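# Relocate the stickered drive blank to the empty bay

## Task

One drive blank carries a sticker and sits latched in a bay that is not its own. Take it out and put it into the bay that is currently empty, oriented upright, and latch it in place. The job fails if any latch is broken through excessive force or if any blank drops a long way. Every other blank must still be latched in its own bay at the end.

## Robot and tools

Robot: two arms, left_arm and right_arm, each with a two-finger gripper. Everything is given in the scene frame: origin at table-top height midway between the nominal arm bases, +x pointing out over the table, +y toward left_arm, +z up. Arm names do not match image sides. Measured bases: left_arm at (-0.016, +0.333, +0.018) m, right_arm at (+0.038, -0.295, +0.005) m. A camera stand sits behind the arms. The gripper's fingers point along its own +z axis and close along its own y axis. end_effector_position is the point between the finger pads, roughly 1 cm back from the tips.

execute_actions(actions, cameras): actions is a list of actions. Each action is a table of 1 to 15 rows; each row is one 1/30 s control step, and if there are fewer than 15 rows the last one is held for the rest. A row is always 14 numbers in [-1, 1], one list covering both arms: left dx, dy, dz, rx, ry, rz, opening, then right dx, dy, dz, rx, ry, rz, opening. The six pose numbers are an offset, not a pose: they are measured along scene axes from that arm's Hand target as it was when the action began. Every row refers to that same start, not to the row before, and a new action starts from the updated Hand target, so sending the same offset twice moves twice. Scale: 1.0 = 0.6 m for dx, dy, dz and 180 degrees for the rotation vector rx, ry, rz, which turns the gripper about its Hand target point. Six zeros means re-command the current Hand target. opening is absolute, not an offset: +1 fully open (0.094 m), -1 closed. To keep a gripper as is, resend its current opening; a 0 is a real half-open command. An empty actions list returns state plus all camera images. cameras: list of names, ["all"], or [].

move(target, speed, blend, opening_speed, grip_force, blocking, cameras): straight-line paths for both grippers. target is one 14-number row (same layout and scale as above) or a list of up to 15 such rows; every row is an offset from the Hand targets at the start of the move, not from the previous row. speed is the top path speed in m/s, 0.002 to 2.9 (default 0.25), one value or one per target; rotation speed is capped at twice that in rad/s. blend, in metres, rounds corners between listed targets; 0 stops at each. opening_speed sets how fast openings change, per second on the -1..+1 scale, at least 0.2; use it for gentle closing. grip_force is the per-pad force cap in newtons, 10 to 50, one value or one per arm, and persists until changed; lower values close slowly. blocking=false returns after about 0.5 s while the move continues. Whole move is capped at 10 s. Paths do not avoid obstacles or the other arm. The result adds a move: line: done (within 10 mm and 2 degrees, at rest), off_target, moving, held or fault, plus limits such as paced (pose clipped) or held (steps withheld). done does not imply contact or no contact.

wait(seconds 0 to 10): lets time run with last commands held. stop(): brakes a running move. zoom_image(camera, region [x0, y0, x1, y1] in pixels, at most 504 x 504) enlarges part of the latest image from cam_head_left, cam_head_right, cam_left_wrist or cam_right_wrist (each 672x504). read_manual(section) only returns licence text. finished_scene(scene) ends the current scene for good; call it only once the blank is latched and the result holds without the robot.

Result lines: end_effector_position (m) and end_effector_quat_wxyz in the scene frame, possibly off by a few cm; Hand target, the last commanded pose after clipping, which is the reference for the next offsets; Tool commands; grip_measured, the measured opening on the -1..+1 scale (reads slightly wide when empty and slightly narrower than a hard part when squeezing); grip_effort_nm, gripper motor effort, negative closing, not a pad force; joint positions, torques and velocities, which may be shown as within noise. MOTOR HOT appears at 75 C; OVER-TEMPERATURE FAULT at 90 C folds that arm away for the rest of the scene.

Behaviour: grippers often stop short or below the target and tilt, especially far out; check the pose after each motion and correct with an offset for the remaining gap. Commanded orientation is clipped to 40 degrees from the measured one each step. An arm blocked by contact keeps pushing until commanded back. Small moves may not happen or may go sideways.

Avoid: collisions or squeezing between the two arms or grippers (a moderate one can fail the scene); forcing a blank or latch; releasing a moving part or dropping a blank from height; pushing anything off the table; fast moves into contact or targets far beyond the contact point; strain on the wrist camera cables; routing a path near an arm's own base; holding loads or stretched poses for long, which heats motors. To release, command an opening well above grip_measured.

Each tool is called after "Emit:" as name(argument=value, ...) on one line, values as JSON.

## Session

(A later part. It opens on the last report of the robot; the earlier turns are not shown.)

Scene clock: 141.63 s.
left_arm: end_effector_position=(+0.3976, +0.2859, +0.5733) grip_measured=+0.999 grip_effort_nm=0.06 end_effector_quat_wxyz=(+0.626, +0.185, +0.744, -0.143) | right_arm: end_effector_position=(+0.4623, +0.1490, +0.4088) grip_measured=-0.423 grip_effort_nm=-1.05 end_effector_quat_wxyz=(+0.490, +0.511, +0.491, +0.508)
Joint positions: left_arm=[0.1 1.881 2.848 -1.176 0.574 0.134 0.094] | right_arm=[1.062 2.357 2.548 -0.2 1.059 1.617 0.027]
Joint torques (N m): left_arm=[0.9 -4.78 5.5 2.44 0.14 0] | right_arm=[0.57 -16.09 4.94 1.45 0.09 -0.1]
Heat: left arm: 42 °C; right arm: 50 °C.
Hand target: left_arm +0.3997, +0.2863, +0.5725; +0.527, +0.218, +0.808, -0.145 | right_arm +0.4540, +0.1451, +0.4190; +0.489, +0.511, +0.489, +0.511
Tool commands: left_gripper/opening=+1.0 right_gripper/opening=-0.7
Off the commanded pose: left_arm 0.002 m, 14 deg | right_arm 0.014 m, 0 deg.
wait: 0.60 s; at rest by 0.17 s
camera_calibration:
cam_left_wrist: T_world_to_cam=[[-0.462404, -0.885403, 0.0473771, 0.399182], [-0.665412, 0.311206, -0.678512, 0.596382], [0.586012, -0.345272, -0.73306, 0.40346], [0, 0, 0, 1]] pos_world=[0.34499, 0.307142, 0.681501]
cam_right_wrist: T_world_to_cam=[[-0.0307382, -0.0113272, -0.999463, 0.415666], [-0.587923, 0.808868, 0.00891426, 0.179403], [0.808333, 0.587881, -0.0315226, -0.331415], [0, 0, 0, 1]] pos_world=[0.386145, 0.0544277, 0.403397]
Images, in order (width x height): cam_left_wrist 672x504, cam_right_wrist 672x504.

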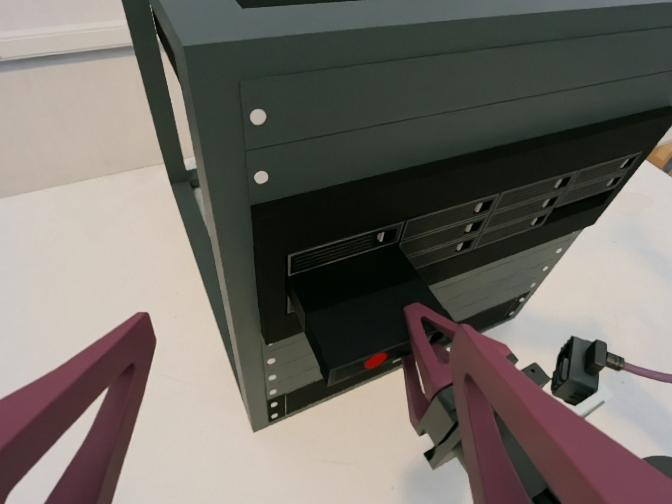

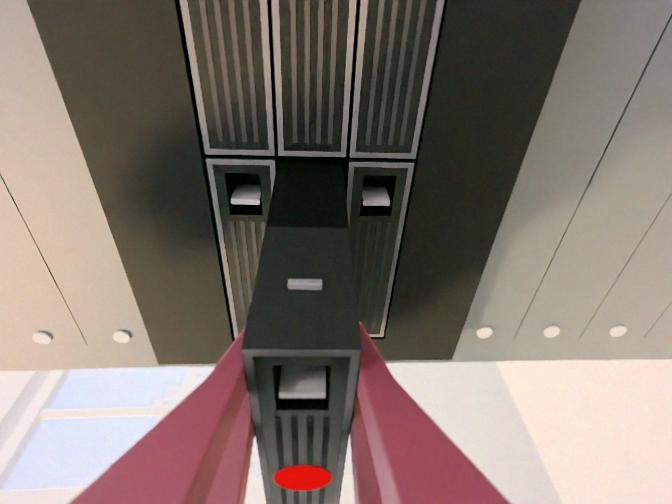

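Emit:
move(target=[0,0,0,0,0,0,1, -0.13,-0.006,0.0,0,0,0,-0.7], speed=0.07)

Emit:
wait(seconds=0.6, cameras=["all"])

Scene clock: 144.00 s.
left_arm: end_effector_position=(+0.3976, +0.2859, +0.5733) grip_measured=+0.999 grip_effort_nm=0.05 end_effector_quat_wxyz=(+0.626, +0.185, +0.744, -0.143) | right_arm: end_effector_position=(+0.3814, +0.1535, +0.3994) grip_measured=-0.423 grip_effort_nm=-1.05 end_effector_quat_wxyz=(+0.492, +0.501, +0.510, +0.498)
Joint positions: left_arm=[0.1 1.881 2.848 -1.176 0.574 0.134 0.094] | right_arm=[1.212 2.127 2.147 -0.077 1.192 1.622 0.027]
Joint torques (N m): left_arm=[0.87 -4.77 5.49 2.43 0.14 -0.01] | right_arm=[-0.12 -15.32 5.85 1.65 0.27 -0.12]
Heat: left arm: 42 °C; right arm: 51 °C.
Hand target: left_arm +0.3997, +0.2863, +0.5725; +0.527, +0.218, +0.808, -0.145 | right_arm +0.3759, +0.1417, +0.4188; +0.489, +0.510, +0.489, +0.511
Off the commanded pose: left_arm 0.002 m, 14 deg | right_arm 0.024 m, 3 deg.
elbow stopped short (left arm): the move would have taken joint 3 (elbow) straighter than the controller allows.
move: off_target (left_arm, right_arm)

Scene clock: 144.60 s.
left_arm: end_effector_position=(+0.3976, +0.2859, +0.5733) grip_measured=+0.999 grip_effort_nm=0.06 end_effector_quat_wxyz=(+0.626, +0.185, +0.744, -0.143) | right_arm: end_effector_position=(+0.3814, +0.1535, +0.3995) grip_measured=-0.423 grip_effort_nm=-1.05 end_effector_quat_wxyz=(+0.492, +0.501, +0.509, +0.498)
Joint positions: left_arm=[0.1 1.881 2.848 -1.176 0.574 0.134 0.094] | right_arm=[1.212 2.127 2.147 -0.077 1.192 1.622 0.027]
Joint torques (N m): left_arm=[0.87 -4.74 5.53 2.42 0.14 0] | right_arm=[-0.23 -15.5 5.72 1.64 0.25 -0.09]
Heat: left arm: 42 °C; right arm: 51 °C.
Hand target: left_arm +0.3997, +0.2863, +0.5725; +0.527, +0.218, +0.808, -0.145 | right_arm +0.3759, +0.1417, +0.4188; +0.489, +0.510, +0.489, +0.511
Tool commands: left_gripper/opening=+1.0 right_gripper/opening=-0.7
Off the commanded pose: left_arm 0.002 m, 14 deg | right_arm 0.024 m, 3 deg.
wait: 0.60 s; at rest by 0.17 s
camera_calibration:
cam_left_wrist: T_world_to_cam=[[-0.462404, -0.885403, 0.0473771, 0.399182], [-0.665412, 0.311206, -0.678512, 0.596382], [0.586012, -0.345272, -0.73306, 0.40346], [0, 0, 0, 1]] pos_world=[0.34499, 0.307142, 0.681501]
cam_right_wrist: T_world_to_cam=[[-0.0465957, -0.0522372, -0.997547, 0.415465], [-0.601748, 0.798569, -0.0137098, 0.144082], [0.797326, 0.599633, -0.0686435, -0.251788], [0, 0, 0, 1]] pos_world=[0.306817, 0.0576234, 0.399137]

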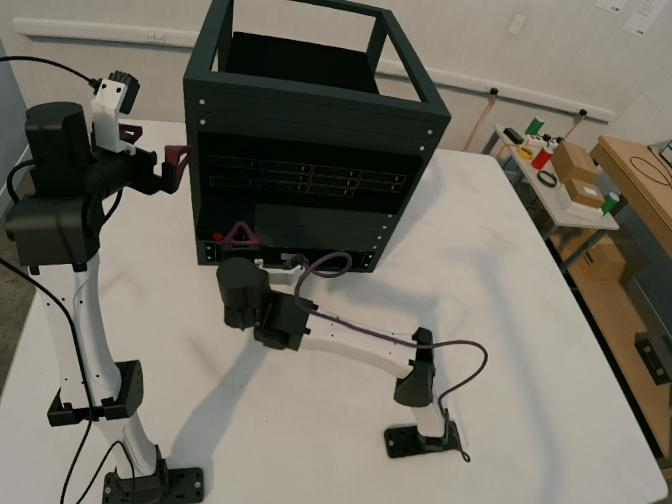

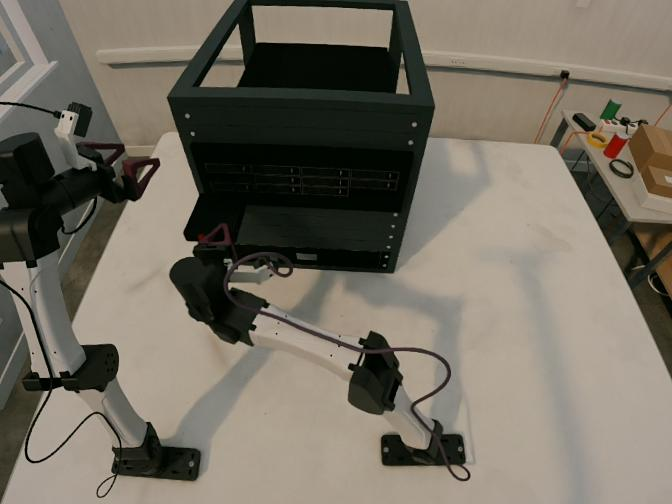

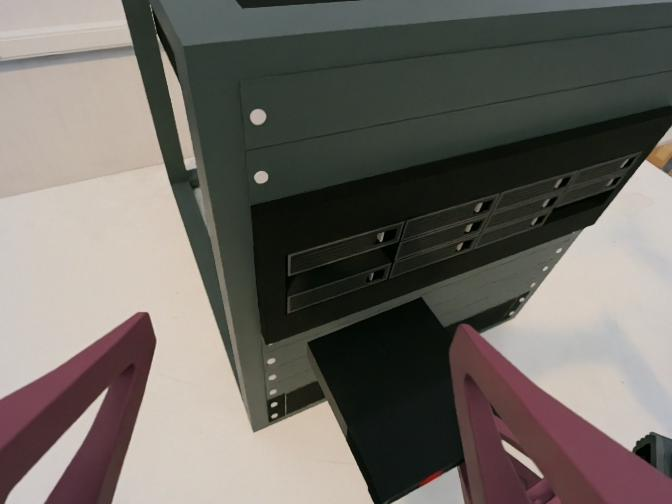

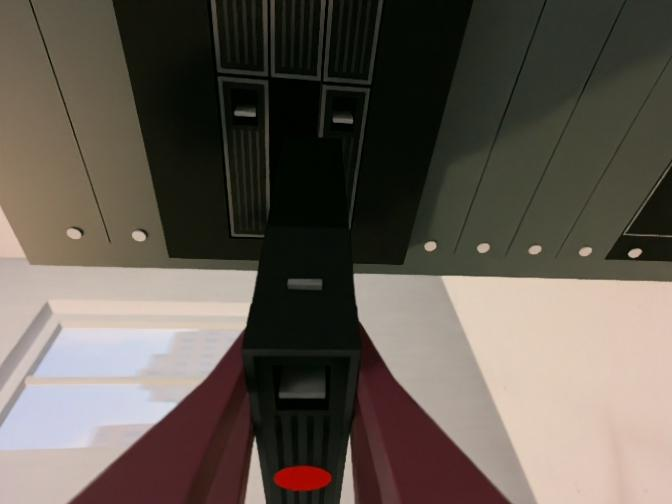

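Emit:
move(target=[0,0,0,0,0,0,1, 0,-0.548,-0.045,-0.014,0,0,-0.7], speed=0.15)

Emit:
move(target=[0.019,-0.434,0,0,0,0,1, 0,0,0,0,0,0,-0.7], speed=0.15)

Emit:
wait(seconds=0.7, cameras=["all"])

Scene clock: 148.90 s.
left_arm: end_effector_position=(+0.3976, +0.2859, +0.5733) grip_measured=+0.999 grip_effort_nm=0.05 end_effector_quat_wxyz=(+0.626, +0.185, +0.744, -0.143) | right_arm: end_effector_position=(+0.3763, -0.1855, +0.3938) grip_measured=-0.423 grip_effort_nm=-1.05 end_effector_quat_wxyz=(+0.499, +0.503, +0.496, +0.502)
Joint positions: left_arm=[0.1 1.881 2.848 -1.176 0.574 0.134 0.094] | right_arm=[0.594 1 0.971 0.031 0.593 1.579 0.027]
Joint torques (N m): left_arm=[0.85 -4.75 5.55 2.42 0.15 -0.01] | right_arm=[-1.25 -3.08 5.97 1.72 -0.15 -0.15]
Heat: left arm: 43 °C; right arm: 50 °C.
Hand target: left_arm +0.3997, +0.2863, +0.5725; +0.527, +0.218, +0.808, -0.145 | right_arm +0.3759, -0.1871, +0.3918; +0.500, +0.500, +0.500, +0.500
Off the commanded pose: left_arm 0.002 m, 14 deg | right_arm 0.003 m, 1 deg.
elbow stopped short (left arm): the move would have taken joint 3 (elbow) straighter than the controller allows.
move: off_target (left_arm)

Scene clock: 151.43 s.
left_arm: end_effector_position=(+0.4081, +0.0259, +0.5684) grip_measured=+0.999 grip_effort_nm=0.05 end_effector_quat_wxyz=(+0.663, +0.199, +0.695, -0.195) | right_arm: end_effector_position=(+0.3763, -0.1854, +0.3938) grip_measured=-0.423 grip_effort_nm=-1.05 end_effector_quat_wxyz=(+0.499, +0.503, +0.497, +0.502)
Joint positions: left_arm=[-0.672 2.066 2.848 -0.827 -0.092 -0.011 0.094] | right_arm=[0.594 1 0.971 0.031 0.592 1.579 0.027]
Joint torques (N m): left_arm=[0.14 -7.51 6.8 2.78 -0.29 -0.01] | right_arm=[-1.06 -3 6.01 1.72 -0.15 -0.16]
Heat: left arm: 43 °C; right arm: 49 °C.
Hand target: left_arm +0.4113, +0.0259, +0.5724; +0.527, +0.218, +0.809, -0.145 | right_arm +0.3759, -0.1871, +0.3919; +0.500, +0.500, +0.500, +0.500
Off the commanded pose: left_arm 0.005 m, 21 deg | right_arm 0.003 m, 1 deg.
elbow stopped short (left arm): the move would have taken joint 3 (elbow) straighter than the controller allows.
move: off_target (left_arm)

Scene clock: 152.13 s.
left_arm: end_effector_position=(+0.4081, +0.0260, +0.5685) grip_measured=+0.999 grip_effort_nm=0.05 end_effector_quat_wxyz=(+0.663, +0.199, +0.695, -0.195) | right_arm: end_effector_position=(+0.3763, -0.1854, +0.3938) grip_measured=-0.423 grip_effort_nm=-1.05 end_effector_quat_wxyz=(+0.499, +0.503, +0.497, +0.502)
Joint positions: left_arm=[-0.672 2.066 2.848 -0.827 -0.093 -0.011 0.094] | right_arm=[0.594 1 0.971 0.031 0.592 1.579 0.027]
Joint torques (N m): left_arm=[0.14 -7.47 6.82 2.8 -0.29 -0.02] | right_arm=[-1.01 -2.97 6.19 1.76 -0.18 -0.2]
Heat: left arm: 43 °C; right arm: 48 °C.
Hand target: left_arm +0.4113, +0.0259, +0.5723; +0.527, +0.218, +0.809, -0.145 | right_arm +0.3759, -0.1871, +0.3919; +0.500, +0.500, +0.500, +0.500
Tool commands: left_gripper/opening=+1.0 right_gripper/opening=-0.7
Off the commanded pose: left_arm 0.005 m, 21 deg | right_arm 0.003 m, 1 deg.
wait: 0.70 s; at rest by 0.17 s
camera_calibration:
cam_left_wrist: T_world_to_cam=[[-0.548083, -0.833362, 0.0715035, 0.193993], [-0.563566, 0.304766, -0.767796, 0.690404], [0.61806, -0.461113, -0.636692, 0.239257], [0, 0, 0, 1]] pos_world=[0.347537, 0.0615793, 0.668551]
cam_right_wrist: T_world_to_cam=[[-0.0247136, -0.0400675, -0.998891, 0.386425], [-0.5873, 0.809171, -0.017927, 0.409809], [0.808992, 0.586205, -0.0435291, -0.0616967], [0, 0, 0, 1]] pos_world=[0.300143, -0.279956, 0.390658]

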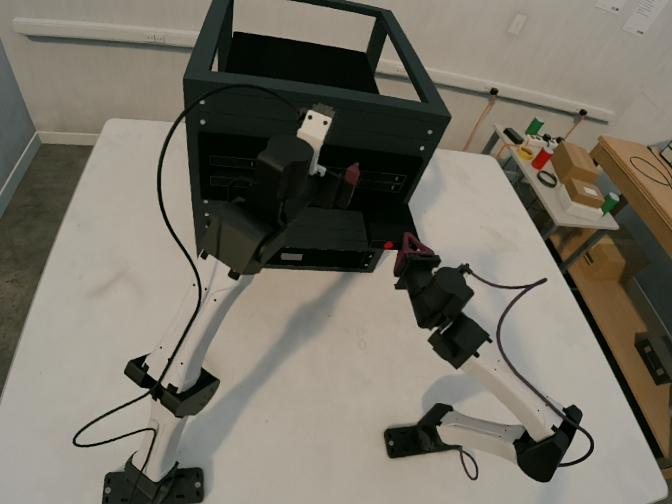

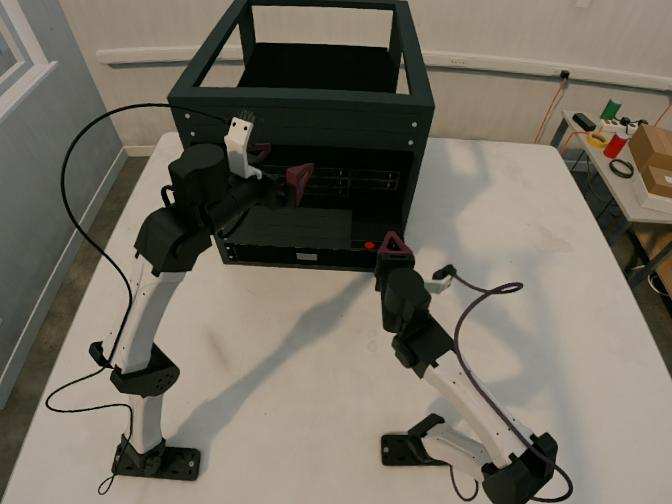

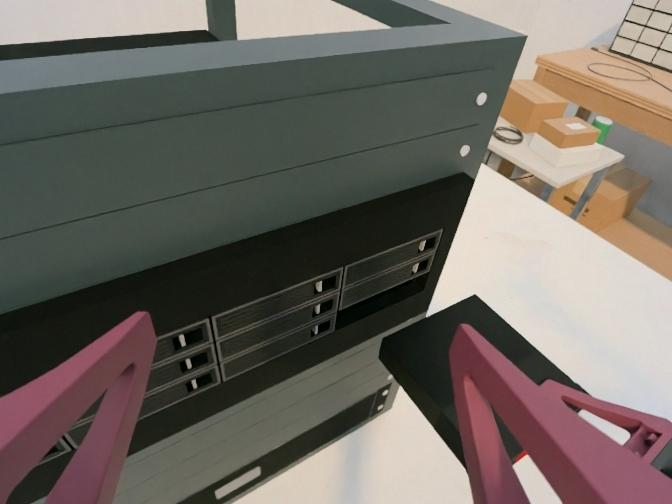

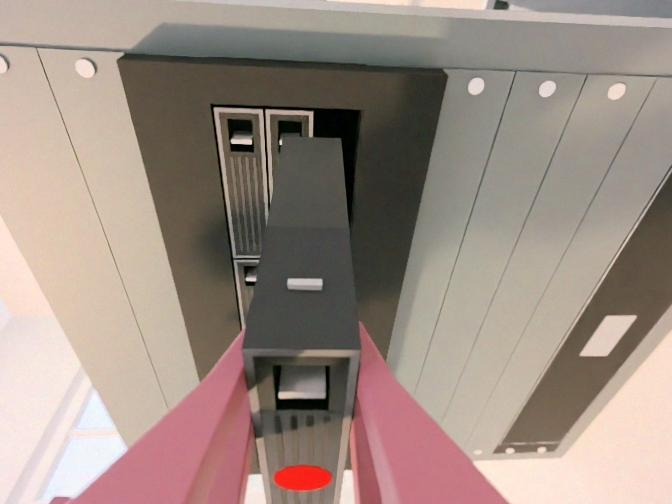

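Emit:
move(target=[0,0,0,0,0,0,1, 0.05,-0.001,-0.023,0,0,0,-0.7], speed=0.08)

Emit:
wait(seconds=0.7, cameras=["cam_left_wrist","cam_right_wrist"])

Emit:
zoom_image(camera="cam_right_wrist", region=[180, 30, 440, 230])

Emit:
zoom_image(camera="cam_left_wrist", region=[300, 200, 560, 400])

Scene clock: 153.93 s.
left_arm: end_effector_position=(+0.4081, +0.0260, +0.5686) grip_measured=+0.999 grip_effort_nm=0.05 end_effector_quat_wxyz=(+0.663, +0.199, +0.694, -0.195) | right_arm: end_effector_position=(+0.4042, -0.1873, +0.3760) grip_measured=-0.423 grip_effort_nm=-1.05 end_effector_quat_wxyz=(+0.497, +0.505, +0.503, +0.495)
Joint positions: left_arm=[-0.672 2.066 2.848 -0.826 -0.093 -0.011 0.094] | right_arm=[0.517 1.083 0.957 0.107 0.516 1.579 0.027]
Joint torques (N m): left_arm=[0.16 -7.45 6.79 2.79 -0.28 -0.02] | right_arm=[-1.18 -2.85 6.35 2 -0.13 -0.17]
Heat: left arm: 43 °C; right arm: 48 °C.
Hand target: left_arm +0.4113, +0.0259, +0.5724; +0.527, +0.218, +0.808, -0.145 | right_arm +0.4058, -0.1878, +0.3780; +0.500, +0.500, +0.500, +0.500
Off the commanded pose: left_arm 0.005 m, 21 deg | right_arm 0.003 m, 1 deg.
elbow stopped short (left arm): the move would have taken joint 3 (elbow) straighter than the controller allows.
move: off_target (left_arm)

Scene clock: 154.63 s.
left_arm: end_effector_position=(+0.4081, +0.0260, +0.5686) grip_measured=+0.999 grip_effort_nm=0.05 end_effector_quat_wxyz=(+0.663, +0.199, +0.694, -0.195) | right_arm: end_effector_position=(+0.4042, -0.1873, +0.3761) grip_measured=-0.423 grip_effort_nm=-1.05 end_effector_quat_wxyz=(+0.497, +0.505, +0.503, +0.495)
Joint positions: left_arm=[-0.672 2.066 2.848 -0.826 -0.093 -0.011 0.094] | right_arm=[0.517 1.083 0.957 0.108 0.516 1.579 0.027]
Joint torques (N m): left_arm=[0.17 -7.47 6.79 2.78 -0.28 -0.01] | right_arm=[-1.21 -2.82 6.52 2.04 -0.17 -0.17]
Heat: left arm: 43 °C; right arm: 47 °C.
Hand target: left_arm +0.4113, +0.0259, +0.5724; +0.527, +0.218, +0.808, -0.145 | right_arm +0.4058, -0.1879, +0.3780; +0.500, +0.500, +0.500, +0.500
Tool commands: left_gripper/opening=+1.0 right_gripper/opening=-0.7
Off the commanded pose: left_arm 0.005 m, 21 deg | right_arm 0.003 m, 1 deg.
wait: 0.70 s; at rest by 0.17 s
camera_calibration:
cam_left_wrist: T_world_to_cam=[[-0.54806, -0.833375, 0.0715274, 0.193963], [-0.563354, 0.304565, -0.768031, 0.690579], [0.618273, -0.461223, -0.636405, 0.239063], [0, 0, 0, 1]] pos_world=[0.347538, 0.0615791, 0.668653]
cam_right_wrist: T_world_to_cam=[[-0.0421877, -0.0500638, -0.997855, 0.374178], [-0.587019, 0.809419, -0.0157915, 0.42652], [0.808473, 0.585093, -0.0635359, -0.0763095], [0, 0, 0, 1]] pos_world=[0.327855, -0.281853, 0.375262]
Images, in order (width x height): cam_left_wrist 672x504, cam_right_wrist 672x504.

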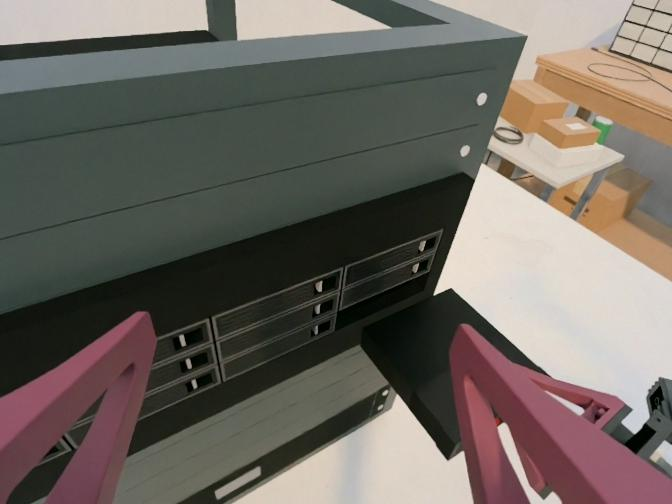

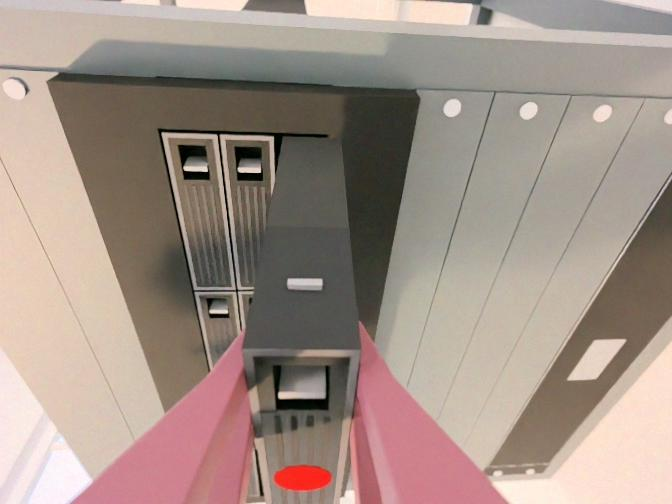

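Scaled by 1.938 from the camera's 672x504 image, which has a finer 960x720 frame.

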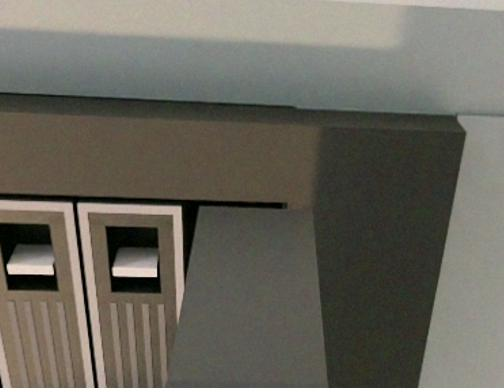

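Scaled by 1.938 from the camera's 672x504 image, which has a finer 960x720 frame.

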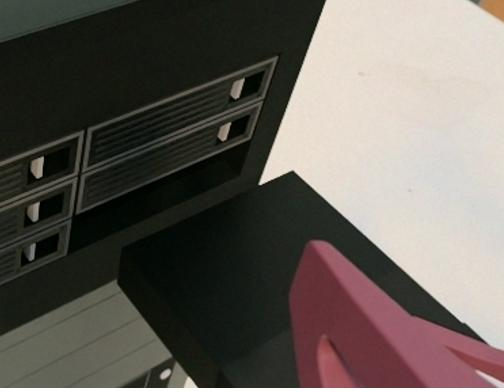

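Emit:
move(target=[0,0,0,0,0,0,1, 0.06,0,0.008,0,-0.005,0,-0.7], speed=0.06)

Emit:
wait(seconds=0.7, cameras=["cam_left_wrist","cam_right_wrist"])

Emit:
zoom_image(camera="cam_right_wrist", region=[180, 80, 440, 280])

Emit:
zoom_image(camera="cam_left_wrist", region=[300, 200, 560, 400])

Scene clock: 156.77 s.
left_arm: end_effector_position=(+0.4081, +0.0260, +0.5686) grip_measured=+0.999 grip_effort_nm=0.06 end_effector_quat_wxyz=(+0.663, +0.199, +0.694, -0.195) | right_arm: end_effector_position=(+0.4292, -0.1911, +0.3588) grip_measured=-0.423 grip_effort_nm=-1.05 end_effector_quat_wxyz=(+0.498, +0.508, +0.519, +0.475)
Joint positions: left_arm=[-0.672 2.066 2.848 -0.826 -0.093 -0.011 0.094] | right_arm=[0.458 1.167 0.972 0.135 0.466 1.563 0.027]
Joint torques (N m): left_arm=[0.17 -7.49 6.79 2.79 -0.28 -0.02] | right_arm=[-1.88 -0.49 11.04 2.47 -0.34 -0.09]
Heat: left arm: 43 °C; right arm: 47 °C.
Hand target: left_arm +0.4113, +0.0259, +0.5724; +0.527, +0.218, +0.808, -0.145 | right_arm +0.4419, -0.1878, +0.3828; +0.504, +0.496, +0.496, +0.504
Off the commanded pose: left_arm 0.005 m, 21 deg | right_arm 0.027 m, 4 deg.
elbow stopped short (left arm): the move would have taken joint 3 (elbow) straighter than the controller allows.
move: off_target (left_arm, right_arm)

Scene clock: 157.47 s.
left_arm: end_effector_position=(+0.4081, +0.0260, +0.5686) grip_measured=+0.999 grip_effort_nm=0.06 end_effector_quat_wxyz=(+0.663, +0.199, +0.694, -0.195) | right_arm: end_effector_position=(+0.4292, -0.1911, +0.3588) grip_measured=-0.423 grip_effort_nm=-1.05 end_effector_quat_wxyz=(+0.498, +0.507, +0.519, +0.475)
Joint positions: left_arm=[-0.672 2.066 2.848 -0.826 -0.093 -0.011 0.094] | right_arm=[0.458 1.167 0.972 0.135 0.466 1.563 0.027]
Joint torques (N m): left_arm=[0.16 -7.46 6.8 2.79 -0.28 0] | right_arm=[-2.03 -0.17 11.26 2.48 -0.34 -0.08]
Heat: left arm: 43 °C; right arm: 46 °C.
Hand target: left_arm +0.4113, +0.0259, +0.5724; +0.527, +0.218, +0.808, -0.145 | right_arm +0.4419, -0.1878, +0.3828; +0.504, +0.496, +0.496, +0.504
Tool commands: left_gripper/opening=+1.0 right_gripper/opening=-0.7
Off the commanded pose: left_arm 0.005 m, 21 deg | right_arm 0.027 m, 4 deg.
wait: 0.70 s; at rest by 0.17 s
camera_calibration:
cam_left_wrist: T_world_to_cam=[[-0.54806, -0.833375, 0.0715274, 0.193963], [-0.563354, 0.304565, -0.768031, 0.690579], [0.618273, -0.461223, -0.636405, 0.239063], [0, 0, 0, 1]] pos_world=[0.347538, 0.0615791, 0.668653]
cam_right_wrist: T_world_to_cam=[[-0.0804515, -0.0834032, -0.993263, 0.366159], [-0.580983, 0.813638, -0.0212622, 0.444198], [0.80993, 0.575359, -0.113914, -0.079959], [0, 0, 0, 1]] pos_world=[0.352291, -0.284872, 0.364028]
Images, in order (width x height): cam_left_wrist 672x504, cam_right_wrist 672x504.

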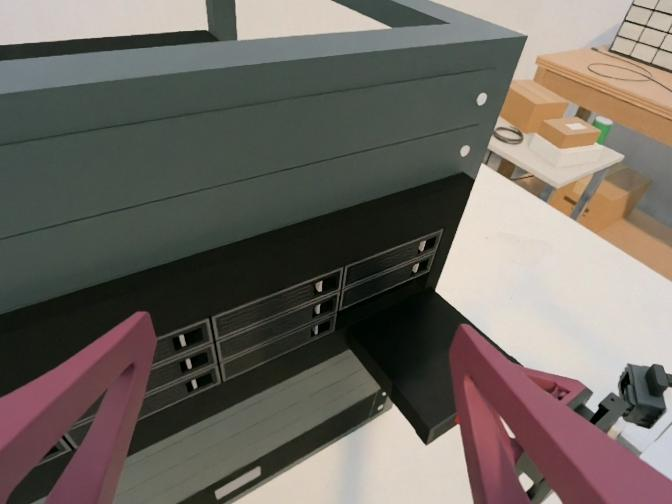

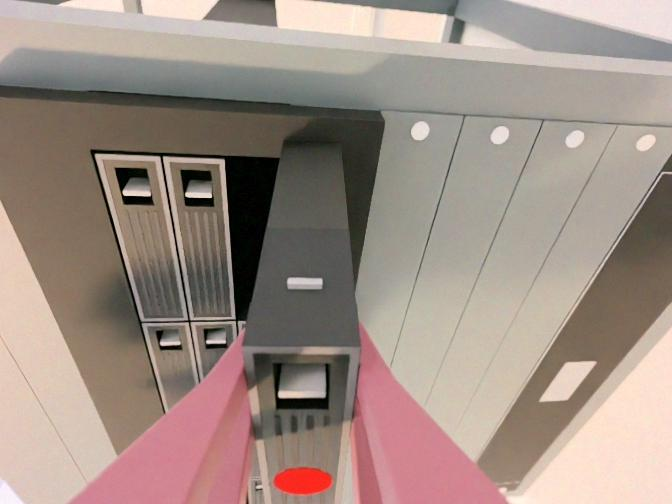

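Scaled by 1.938 from the camera's 672x504 image, which has a finer 960x720 frame.

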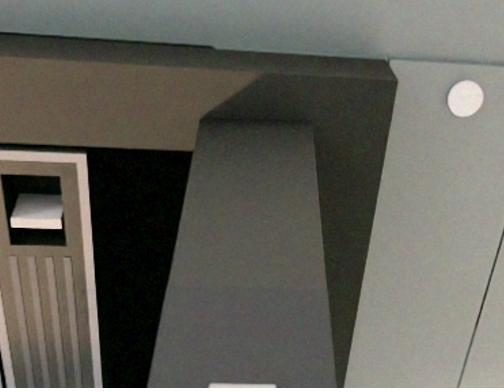

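Scaled by 1.938 from the camera's 672x504 image, which has a finer 960x720 frame.

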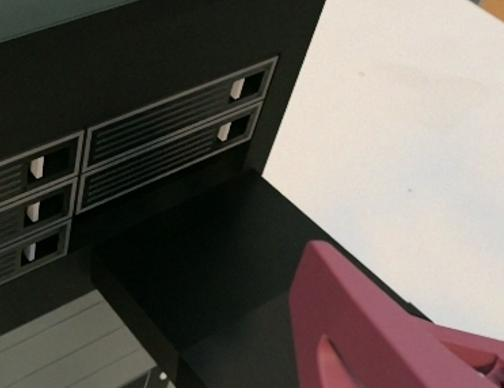

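Emit:
move(target=[0,0,0,0,0,0,1, -0.09,0,0.006,0,0,0,-0.7], speed=0.06)

Emit:
wait(seconds=0.7, cameras=["cam_left_wrist","cam_right_wrist"])

Emit:
zoom_image(camera="cam_right_wrist", region=[180, 80, 440, 280])

Scene clock: 159.87 s.
left_arm: end_effector_position=(+0.4081, +0.0260, +0.5686) grip_measured=+0.999 grip_effort_nm=0.05 end_effector_quat_wxyz=(+0.663, +0.199, +0.694, -0.195) | right_arm: end_effector_position=(+0.3910, -0.1857, +0.3870) grip_measured=-0.423 grip_effort_nm=-1.05 end_effector_quat_wxyz=(+0.501, +0.493, +0.500, +0.506)
Joint positions: left_arm=[-0.672 2.066 2.848 -0.826 -0.093 -0.011 0.094] | right_arm=[0.543 1.036 0.947 0.105 0.527 1.562 0.027]
Joint torques (N m): left_arm=[0.16 -7.49 6.82 2.79 -0.28 -0.01] | right_arm=[0.21 -3.75 6.2 1.77 0.18 -0.11]
Heat: left arm: 43 °C; right arm: 46 °C.
Hand target: left_arm +0.4113, +0.0259, +0.5724; +0.527, +0.218, +0.808, -0.145 | right_arm +0.3879, -0.1878, +0.3864; +0.504, +0.496, +0.496, +0.504
Off the commanded pose: left_arm 0.005 m, 21 deg | right_arm 0.004 m, 1 deg.
elbow stopped short (left arm): the move would have taken joint 3 (elbow) straighter than the controller allows.
move: off_target (left_arm)

Scene clock: 160.57 s.
left_arm: end_effector_position=(+0.4081, +0.0260, +0.5686) grip_measured=+0.999 grip_effort_nm=0.05 end_effector_quat_wxyz=(+0.663, +0.199, +0.694, -0.195) | right_arm: end_effector_position=(+0.3910, -0.1857, +0.3870) grip_measured=-0.423 grip_effort_nm=-1.05 end_effector_quat_wxyz=(+0.501, +0.493, +0.500, +0.506)
Joint positions: left_arm=[-0.672 2.066 2.848 -0.826 -0.093 -0.011 0.094] | right_arm=[0.543 1.036 0.947 0.105 0.527 1.562 0.027]
Joint torques (N m): left_arm=[0.16 -7.49 6.79 2.79 -0.29 -0.02] | right_arm=[0.31 -3.71 6.19 1.77 0.16 -0.06]
Heat: left arm: 44 °C; right arm: 45 °C.
Hand target: left_arm +0.4113, +0.0259, +0.5724; +0.527, +0.218, +0.808, -0.145 | right_arm +0.3879, -0.1878, +0.3864; +0.504, +0.496, +0.496, +0.504
Tool commands: left_gripper/opening=+1.0 right_gripper/opening=-0.7
Off the commanded pose: left_arm 0.005 m, 21 deg | right_arm 0.004 m, 1 deg.
wait: 0.70 s; at rest by 0.17 s
camera_calibration:
cam_left_wrist: T_world_to_cam=[[-0.54806, -0.833375, 0.0715274, 0.193963], [-0.563354, 0.304565, -0.768031, 0.690579], [0.618273, -0.461223, -0.636405, 0.239063], [0, 0, 0, 1]] pos_world=[0.347538, 0.0615791, 0.668653]
cam_right_wrist: T_world_to_cam=[[-0.0121131, -0.050608, -0.998645, 0.372953], [-0.598236, 0.800627, -0.0333168, 0.427243], [0.801228, 0.597022, -0.0399736, -0.0700088], [0, 0, 0, 1]] pos_world=[0.316203, -0.281391, 0.383883]
Images, in order (width x height): cam_left_wrist 672x504, cam_right_wrist 672x504.

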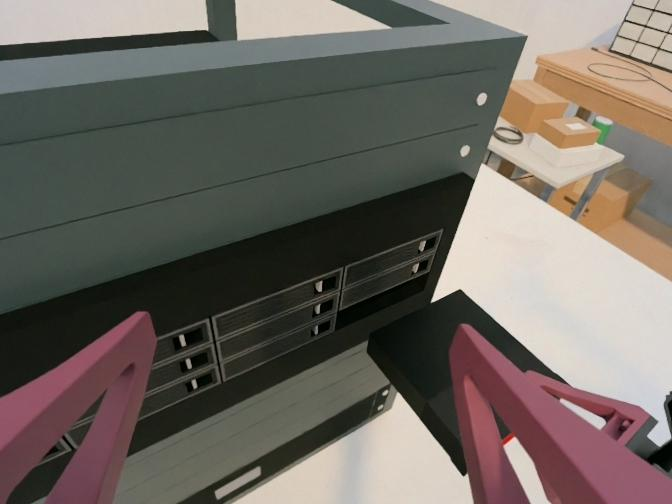

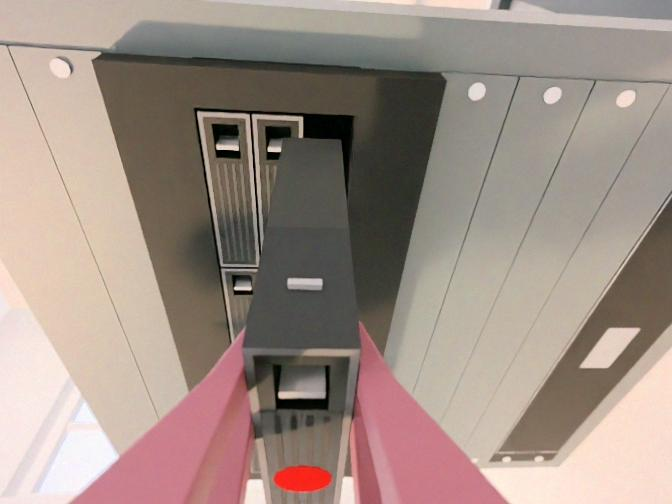

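Scaled by 1.938 from the camera's 672x504 image, which has a finer 960x720 frame.

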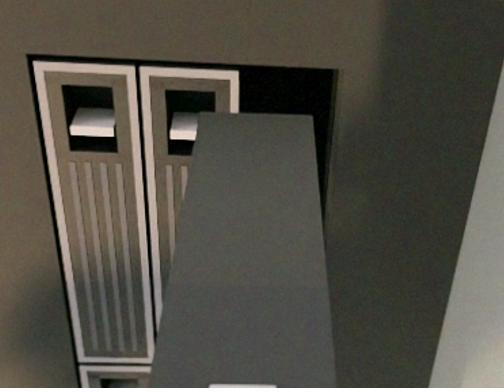

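Emit:
move(target=[0,0,0,0,0,0,1, 0.053,0,-0.007,0,0.002,0,-0.7], speed=0.06)

Emit:
wait(seconds=0.7, cameras=["cam_left_wrist","cam_right_wrist"])

Emit:
zoom_image(camera="cam_right_wrist", region=[180, 80, 440, 280])

Emit:
zoom_image(camera="cam_left_wrist", region=[300, 200, 560, 400])

Scene clock: 165.40 s.
left_arm: end_effector_position=(+0.4081, +0.0260, +0.5686) grip_measured=+0.999 grip_effort_nm=0.05 end_effector_quat_wxyz=(+0.663, +0.199, +0.694, -0.195) | right_arm: end_effector_position=(+0.4175, -0.1874, +0.3613) grip_measured=-0.423 grip_effort_nm=-1.05 end_effector_quat_wxyz=(+0.498, +0.503, +0.517, +0.481)
Joint positions: left_arm=[-0.672 2.066 2.848 -0.826 -0.093 -0.011 0.094] | right_arm=[0.489 1.128 0.947 0.135 0.487 1.562 0.027]
Joint torques (N m): left_arm=[0.17 -7.47 6.76 2.8 -0.28 -0.01] | right_arm=[-1.11 -3.3 9.99 2.05 -0.08 -0.03]
Heat: left arm: 44 °C; right arm: 44 °C.
Hand target: left_arm +0.4113, +0.0259, +0.5724; +0.527, +0.218, +0.808, -0.145 | right_arm +0.4197, -0.1877, +0.3822; +0.503, +0.497, +0.498, +0.502
Off the commanded pose: left_arm 0.005 m, 21 deg | right_arm 0.021 m, 3 deg.
elbow stopped short (left arm): the move would have taken joint 3 (elbow) straighter than the controller allows.
move: off_target (left_arm, right_arm)

Scene clock: 166.10 s.
left_arm: end_effector_position=(+0.4081, +0.0260, +0.5686) grip_measured=+0.999 grip_effort_nm=0.05 end_effector_quat_wxyz=(+0.663, +0.199, +0.694, -0.195) | right_arm: end_effector_position=(+0.4175, -0.1873, +0.3614) grip_measured=-0.423 grip_effort_nm=-1.05 end_effector_quat_wxyz=(+0.498, +0.503, +0.517, +0.481)
Joint positions: left_arm=[-0.672 2.066 2.848 -0.826 -0.093 -0.011 0.094] | right_arm=[0.489 1.128 0.947 0.135 0.487 1.562 0.027]
Joint torques (N m): left_arm=[0.13 -7.5 6.8 2.79 -0.29 -0.01] | right_arm=[-1.14 -3.25 10 2.07 -0.11 -0.04]
Heat: left arm: 44 °C; right arm: 44 °C.
Hand target: left_arm +0.4113, +0.0259, +0.5724; +0.527, +0.218, +0.808, -0.145 | right_arm +0.4197, -0.1877, +0.3822; +0.503, +0.497, +0.498, +0.502
Tool commands: left_gripper/opening=+1.0 right_gripper/opening=-0.7
Off the commanded pose: left_arm 0.005 m, 21 deg | right_arm 0.021 m, 3 deg.
wait: 0.70 s; at rest by 0.17 s
camera_calibration:
cam_left_wrist: T_world_to_cam=[[-0.54806, -0.833375, 0.0715274, 0.193963], [-0.563354, 0.304565, -0.768031, 0.690579], [0.618273, -0.461223, -0.636405, 0.239063], [0, 0, 0, 1]] pos_world=[0.347538, 0.0615791, 0.668653]
cam_right_wrist: T_world_to_cam=[[-0.0667477, -0.07947, -0.9946, 0.363609], [-0.588218, 0.808313, -0.0251101, 0.437778], [0.805943, 0.583365, -0.100699, -0.0739337], [0, 0, 0, 1]] pos_world=[0.341365, -0.281835, 0.365193]
Images, in order (width x height): cam_left_wrist 672x504, cam_right_wrist 672x504.

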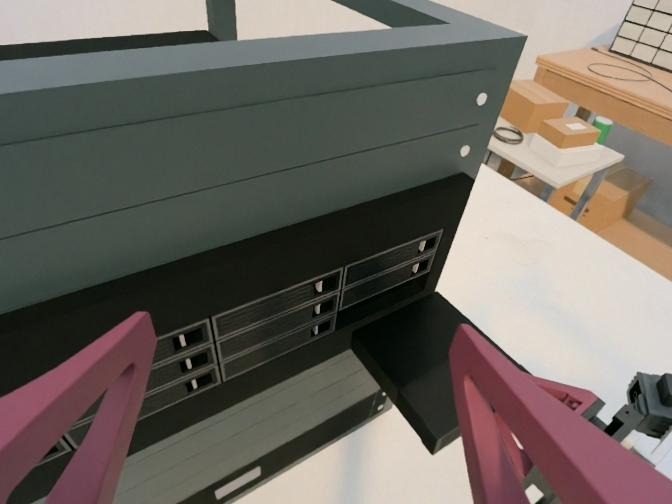

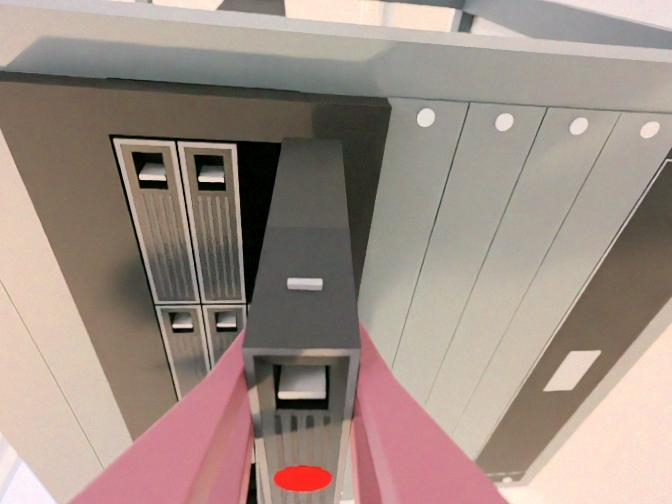

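Scaled by 1.938 from the camera's 672x504 image, which has a finer 960x720 frame.

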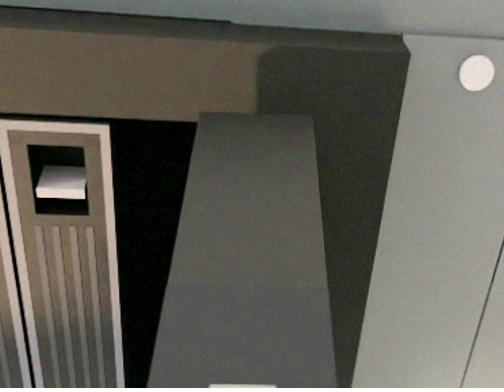

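Scaled by 1.938 from the camera's 672x504 image, which has a finer 960x720 frame.

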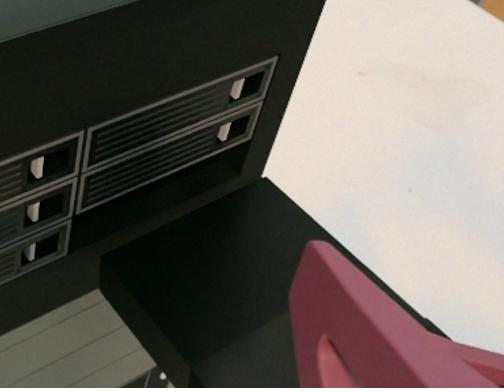

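Emit:
move(target=[0,0,0,0,0,0,1, -0.02,0,0.02,0,0,0,-0.7], speed=0.06)

Emit:
wait(seconds=0.3)

Scene clock: 167.90 s.
left_arm: end_effector_position=(+0.4081, +0.0260, +0.5686) grip_measured=+0.999 grip_effort_nm=0.05 end_effector_quat_wxyz=(+0.663, +0.199, +0.694, -0.195) | right_arm: end_effector_position=(+0.4120, -0.1866, +0.3746) grip_measured=-0.423 grip_effort_nm=-1.05 end_effector_quat_wxyz=(+0.497, +0.500, +0.515, +0.488)
Joint positions: left_arm=[-0.672 2.066 2.848 -0.826 -0.093 -0.011 0.094] | right_arm=[0.497 1.11 0.978 0.099 0.487 1.562 0.027]
Joint torques (N m): left_arm=[0.14 -7.46 6.8 2.79 -0.29 0] | right_arm=[0.44 -4.45 9.8 1.82 0.1 -0.04]
Heat: left arm: 44 °C; right arm: 43 °C.
Hand target: left_arm +0.4113, +0.0259, +0.5724; +0.527, +0.218, +0.808, -0.145 | right_arm +0.4076, -0.1878, +0.3942; +0.503, +0.497, +0.498, +0.502
Off the commanded pose: left_arm 0.005 m, 21 deg | right_arm 0.020 m, 3 deg.
elbow stopped short (left arm): the move would have taken joint 3 (elbow) straighter than the controller allows.
move: off_target (left_arm, right_arm)

Scene clock: 168.20 s.
left_arm: end_effector_position=(+0.4081, +0.0260, +0.5686) grip_measured=+0.999 grip_effort_nm=0.05 end_effector_quat_wxyz=(+0.663, +0.199, +0.694, -0.195) | right_arm: end_effector_position=(+0.4120, -0.1866, +0.3745) grip_measured=-0.423 grip_effort_nm=-1.05 end_effector_quat_wxyz=(+0.497, +0.500, +0.515, +0.488)
Joint positions: left_arm=[-0.672 2.066 2.848 -0.826 -0.093 -0.011 0.094] | right_arm=[0.497 1.11 0.978 0.098 0.487 1.562 0.027]
Joint torques (N m): left_arm=[0.12 -7.47 6.82 2.79 -0.29 -0.01] | right_arm=[0.29 -4.45 9.69 1.77 0.18 0]
Heat: left arm: 44 °C; right arm: 43 °C.
Hand target: left_arm +0.4113, +0.0259, +0.5724; +0.527, +0.218, +0.808, -0.145 | right_arm +0.4076, -0.1878, +0.3942; +0.503, +0.497, +0.498, +0.502
Tool commands: left_gripper/opening=+1.0 right_gripper/opening=-0.7
Off the commanded pose: left_arm 0.005 m, 21 deg | right_arm 0.020 m, 3 deg.
wait: 0.30 s; at rest by 0.17 s

Emit:
move(target=[0,0,0,0,0,0,1, 0,0,0.012,0,-0.012,-0.004,-0.7], speed=0.06)

Emit:
wait(seconds=0.7, cameras=["cam_left_wrist","cam_right_wrist"])

Emit:
zoom_image(camera="cam_right_wrist", region=[180, 80, 440, 280])

Emit:
zoom_image(camera="cam_left_wrist", region=[300, 200, 560, 400])

Scene clock: 169.87 s.
left_arm: end_effector_position=(+0.4081, +0.0260, +0.5686) grip_measured=+0.999 grip_effort_nm=0.05 end_effector_quat_wxyz=(+0.663, +0.199, +0.694, -0.195) | right_arm: end_effector_position=(+0.4112, -0.1860, +0.3806) grip_measured=-0.423 grip_effort_nm=-1.05 end_effector_quat_wxyz=(+0.504, +0.497, +0.506, +0.493)
Joint positions: left_arm=[-0.672 2.066 2.848 -0.826 -0.093 -0.011 0.094] | right_arm=[0.505 1.11 0.978 0.125 0.502 1.554 0.027]
Joint torques (N m): left_arm=[0.18 -7.47 6.83 2.79 -0.28 -0.02] | right_arm=[0.34 -4.27 9.07 2.04 0.19 -0.18]
Heat: left arm: 44 °C; right arm: 43 °C.
Hand target: left_arm +0.4113, +0.0259, +0.5724; +0.527, +0.218, +0.808, -0.145 | right_arm +0.4076, -0.1878, +0.4014; +0.515, +0.491, +0.485, +0.508
Off the commanded pose: left_arm 0.005 m, 21 deg | right_arm 0.021 m, 3 deg.
elbow stopped short (left arm): the move would have taken joint 3 (elbow) straighter than the controller allows.
move: off_target (left_arm, right_arm)

Scene clock: 170.57 s.
left_arm: end_effector_position=(+0.4081, +0.0260, +0.5686) grip_measured=+0.999 grip_effort_nm=0.05 end_effector_quat_wxyz=(+0.663, +0.199, +0.694, -0.195) | right_arm: end_effector_position=(+0.4112, -0.1860, +0.3807) grip_measured=-0.423 grip_effort_nm=-1.05 end_effector_quat_wxyz=(+0.504, +0.497, +0.506, +0.493)
Joint positions: left_arm=[-0.672 2.066 2.848 -0.826 -0.093 -0.011 0.094] | right_arm=[0.505 1.11 0.978 0.125 0.502 1.554 0.027]
Joint torques (N m): left_arm=[0.14 -7.47 6.8 2.79 -0.28 -0.03] | right_arm=[0.38 -4.37 9.21 2.02 0.24 -0.18]
Heat: left arm: 44 °C; right arm: 43 °C.
Hand target: left_arm +0.4113, +0.0259, +0.5724; +0.527, +0.218, +0.808, -0.145 | right_arm +0.4076, -0.1879, +0.4013; +0.515, +0.491, +0.485, +0.508
Tool commands: left_gripper/opening=+1.0 right_gripper/opening=-0.7
Off the commanded pose: left_arm 0.005 m, 21 deg | right_arm 0.021 m, 3 deg.
wait: 0.70 s; at rest by 0.17 s
camera_calibration:
cam_left_wrist: T_world_to_cam=[[-0.54806, -0.833375, 0.0715274, 0.193963], [-0.563354, 0.304565, -0.768031, 0.690579], [0.618273, -0.461223, -0.636405, 0.239063], [0, 0, 0, 1]] pos_world=[0.347538, 0.0615791, 0.668653]
cam_right_wrist: T_world_to_cam=[[-0.031933, -0.0694436, -0.997075, 0.370954], [-0.588494, 0.807636, -0.0374022, 0.438206], [0.807871, 0.585578, -0.0666574, -0.0809754], [0, 0, 0, 1]] pos_world=[0.335145, -0.280733, 0.380861]
Images, in order (width x height): cam_left_wrist 672x504, cam_right_wrist 672x504.

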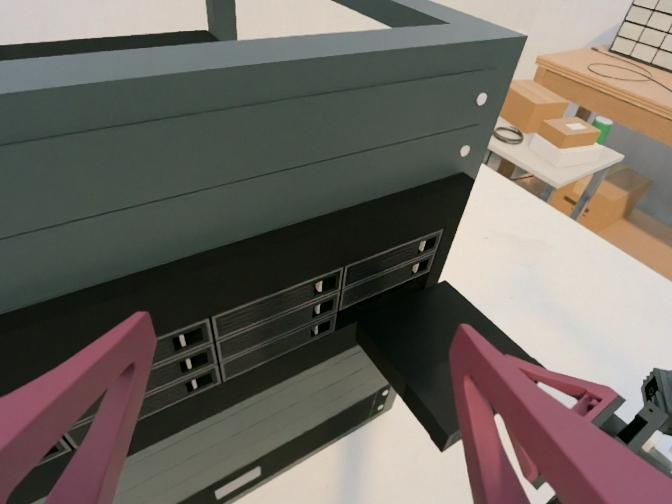

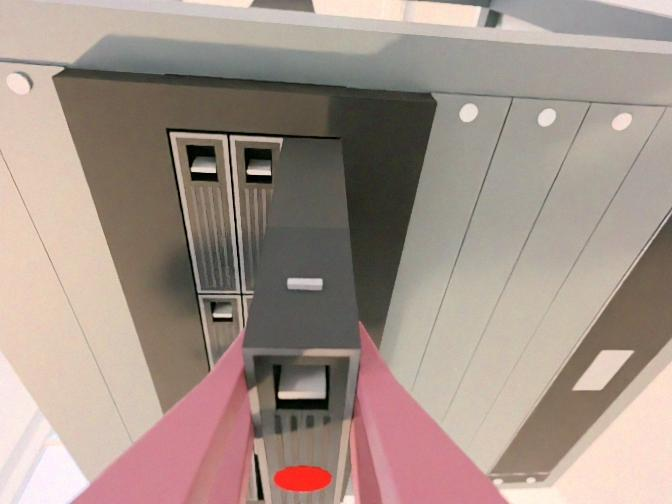

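Scaled by 1.938 from the camera's 672x504 image, which has a finer 960x720 frame.

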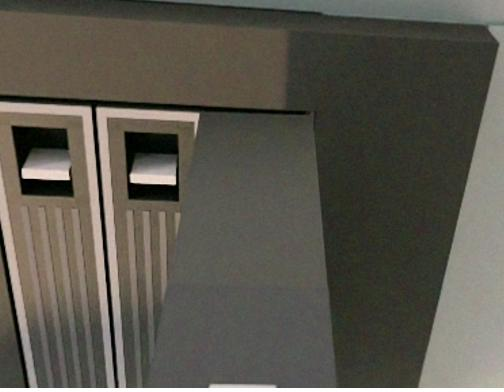

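Scaled by 1.938 from the camera's 672x504 image, which has a finer 960x720 frame.

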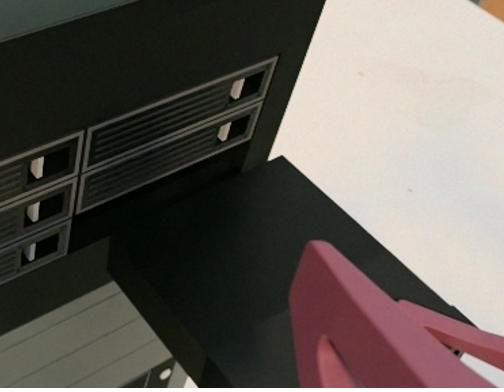

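Emit:
move(target=[[0,0,0,0,0,0,1, -0.02,0.012,0,0,-0.002,0,-0.7],[0,0,0,0,0,0,1, 0.012,0.010,-0.003,0,-0.003,0,-0.7]], speed=0.06)

Emit:
wait(seconds=0.7, cameras=["cam_left_wrist","cam_right_wrist"])

Emit:
zoom_image(camera="cam_right_wrist", region=[180, 80, 440, 280])

Emit:
zoom_image(camera="cam_left_wrist", region=[300, 200, 560, 400])

Scene clock: 175.53 s.
left_arm: end_effector_position=(+0.4081, +0.0260, +0.5686) grip_measured=+0.999 grip_effort_nm=0.06 end_effector_quat_wxyz=(+0.663, +0.199, +0.694, -0.195) | right_arm: end_effector_position=(+0.4138, -0.1814, +0.3827) grip_measured=-0.423 grip_effort_nm=-1.05 end_effector_quat_wxyz=(+0.512, +0.497, +0.496, +0.495)
Joint positions: left_arm=[-0.672 2.066 2.848 -0.826 -0.093 -0.011 0.094] | right_arm=[0.527 1.132 0.978 0.171 0.54 1.546 0.027]
Joint torques (N m): left_arm=[0.17 -7.49 6.8 2.79 -0.28 -0.01] | right_arm=[-0.98 -3.22 9.22 2.06 -0.16 -0.16]
Heat: left arm: 44 °C; right arm: 42 °C.
Hand target: left_arm +0.4113, +0.0259, +0.5724; +0.527, +0.218, +0.808, -0.145 | right_arm +0.4149, -0.1819, +0.3996; +0.517, +0.489, +0.483, +0.511
Off the commanded pose: left_arm 0.005 m, 21 deg | right_arm 0.017 m, 3 deg.
elbow stopped short (left arm): the move would have taken joint 3 (elbow) straighter than the controller allows.
move: off_target (left_arm, right_arm)

Scene clock: 176.23 s.
left_arm: end_effector_position=(+0.4081, +0.0260, +0.5686) grip_measured=+0.999 grip_effort_nm=0.06 end_effector_quat_wxyz=(+0.663, +0.199, +0.694, -0.195) | right_arm: end_effector_position=(+0.4138, -0.1813, +0.3828) grip_measured=-0.423 grip_effort_nm=-1.05 end_effector_quat_wxyz=(+0.512, +0.496, +0.496, +0.495)
Joint positions: left_arm=[-0.672 2.066 2.848 -0.826 -0.093 -0.011 0.094] | right_arm=[0.527 1.132 0.978 0.171 0.539 1.546 0.027]
Joint torques (N m): left_arm=[0.14 -7.46 6.83 2.78 -0.28 -0.02] | right_arm=[-1.06 -3.34 9.2 2.03 -0.15 -0.17]
Heat: left arm: 44 °C; right arm: 42 °C.
Hand target: left_arm +0.4113, +0.0259, +0.5724; +0.527, +0.218, +0.808, -0.145 | right_arm +0.4149, -0.1819, +0.3996; +0.517, +0.488, +0.483, +0.511
Tool commands: left_gripper/opening=+1.0 right_gripper/opening=-0.7
Off the commanded pose: left_arm 0.005 m, 21 deg | right_arm 0.017 m, 3 deg.
wait: 0.70 s; at rest by 0.17 s
camera_calibration:
cam_left_wrist: T_world_to_cam=[[-0.54806, -0.833375, 0.0715274, 0.193963], [-0.563354, 0.304565, -0.768031, 0.690579], [0.618273, -0.461223, -0.636405, 0.239063], [0, 0, 0, 1]] pos_world=[0.347538, 0.0615791, 0.668653]
cam_right_wrist: T_world_to_cam=[[-0.0129174, -0.0651271, -0.997793, 0.366654], [-0.575538, 0.816489, -0.0458423, 0.43551], [0.817673, 0.573675, -0.0480301, -0.0990335], [0, 0, 0, 1]] pos_world=[0.336366, -0.274897, 0.381053]
Images, in order (width x height): cam_left_wrist 672x504, cam_right_wrist 672x504.

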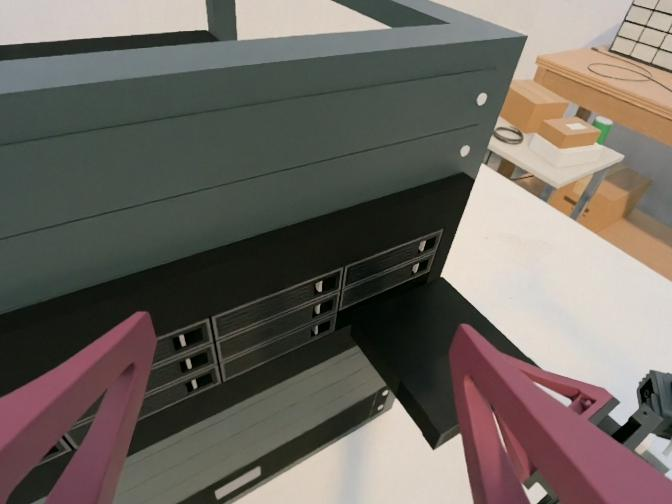

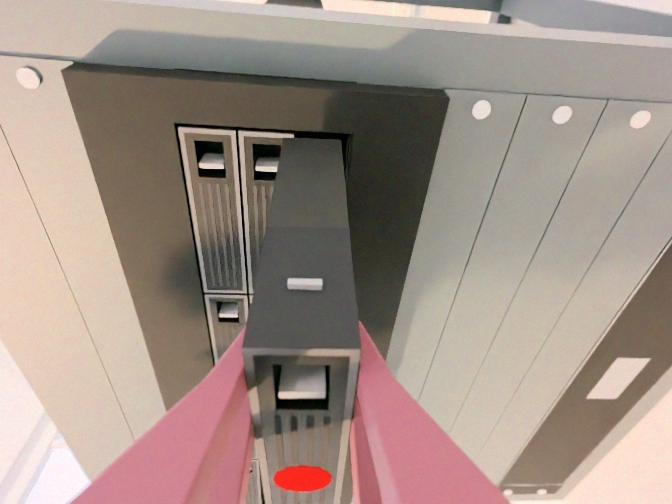

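Scaled by 1.938 from the camera's 672x504 image, which has a finer 960x720 frame.

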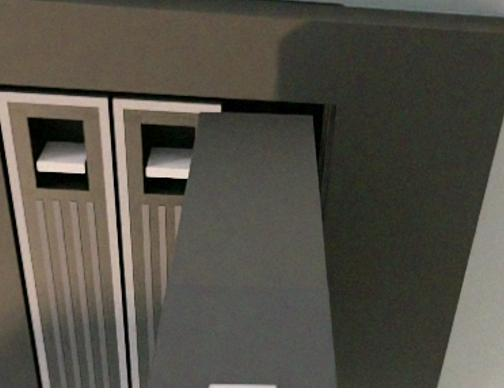

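Scaled by 1.938 from the camera's 672x504 image, which has a finer 960x720 frame.

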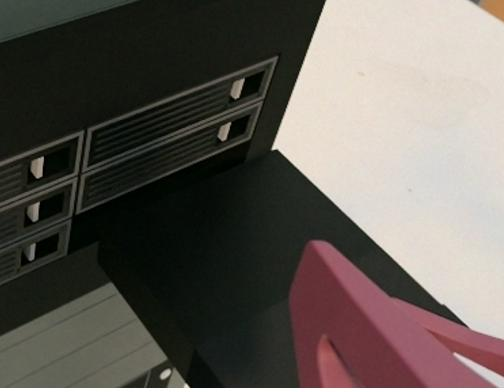

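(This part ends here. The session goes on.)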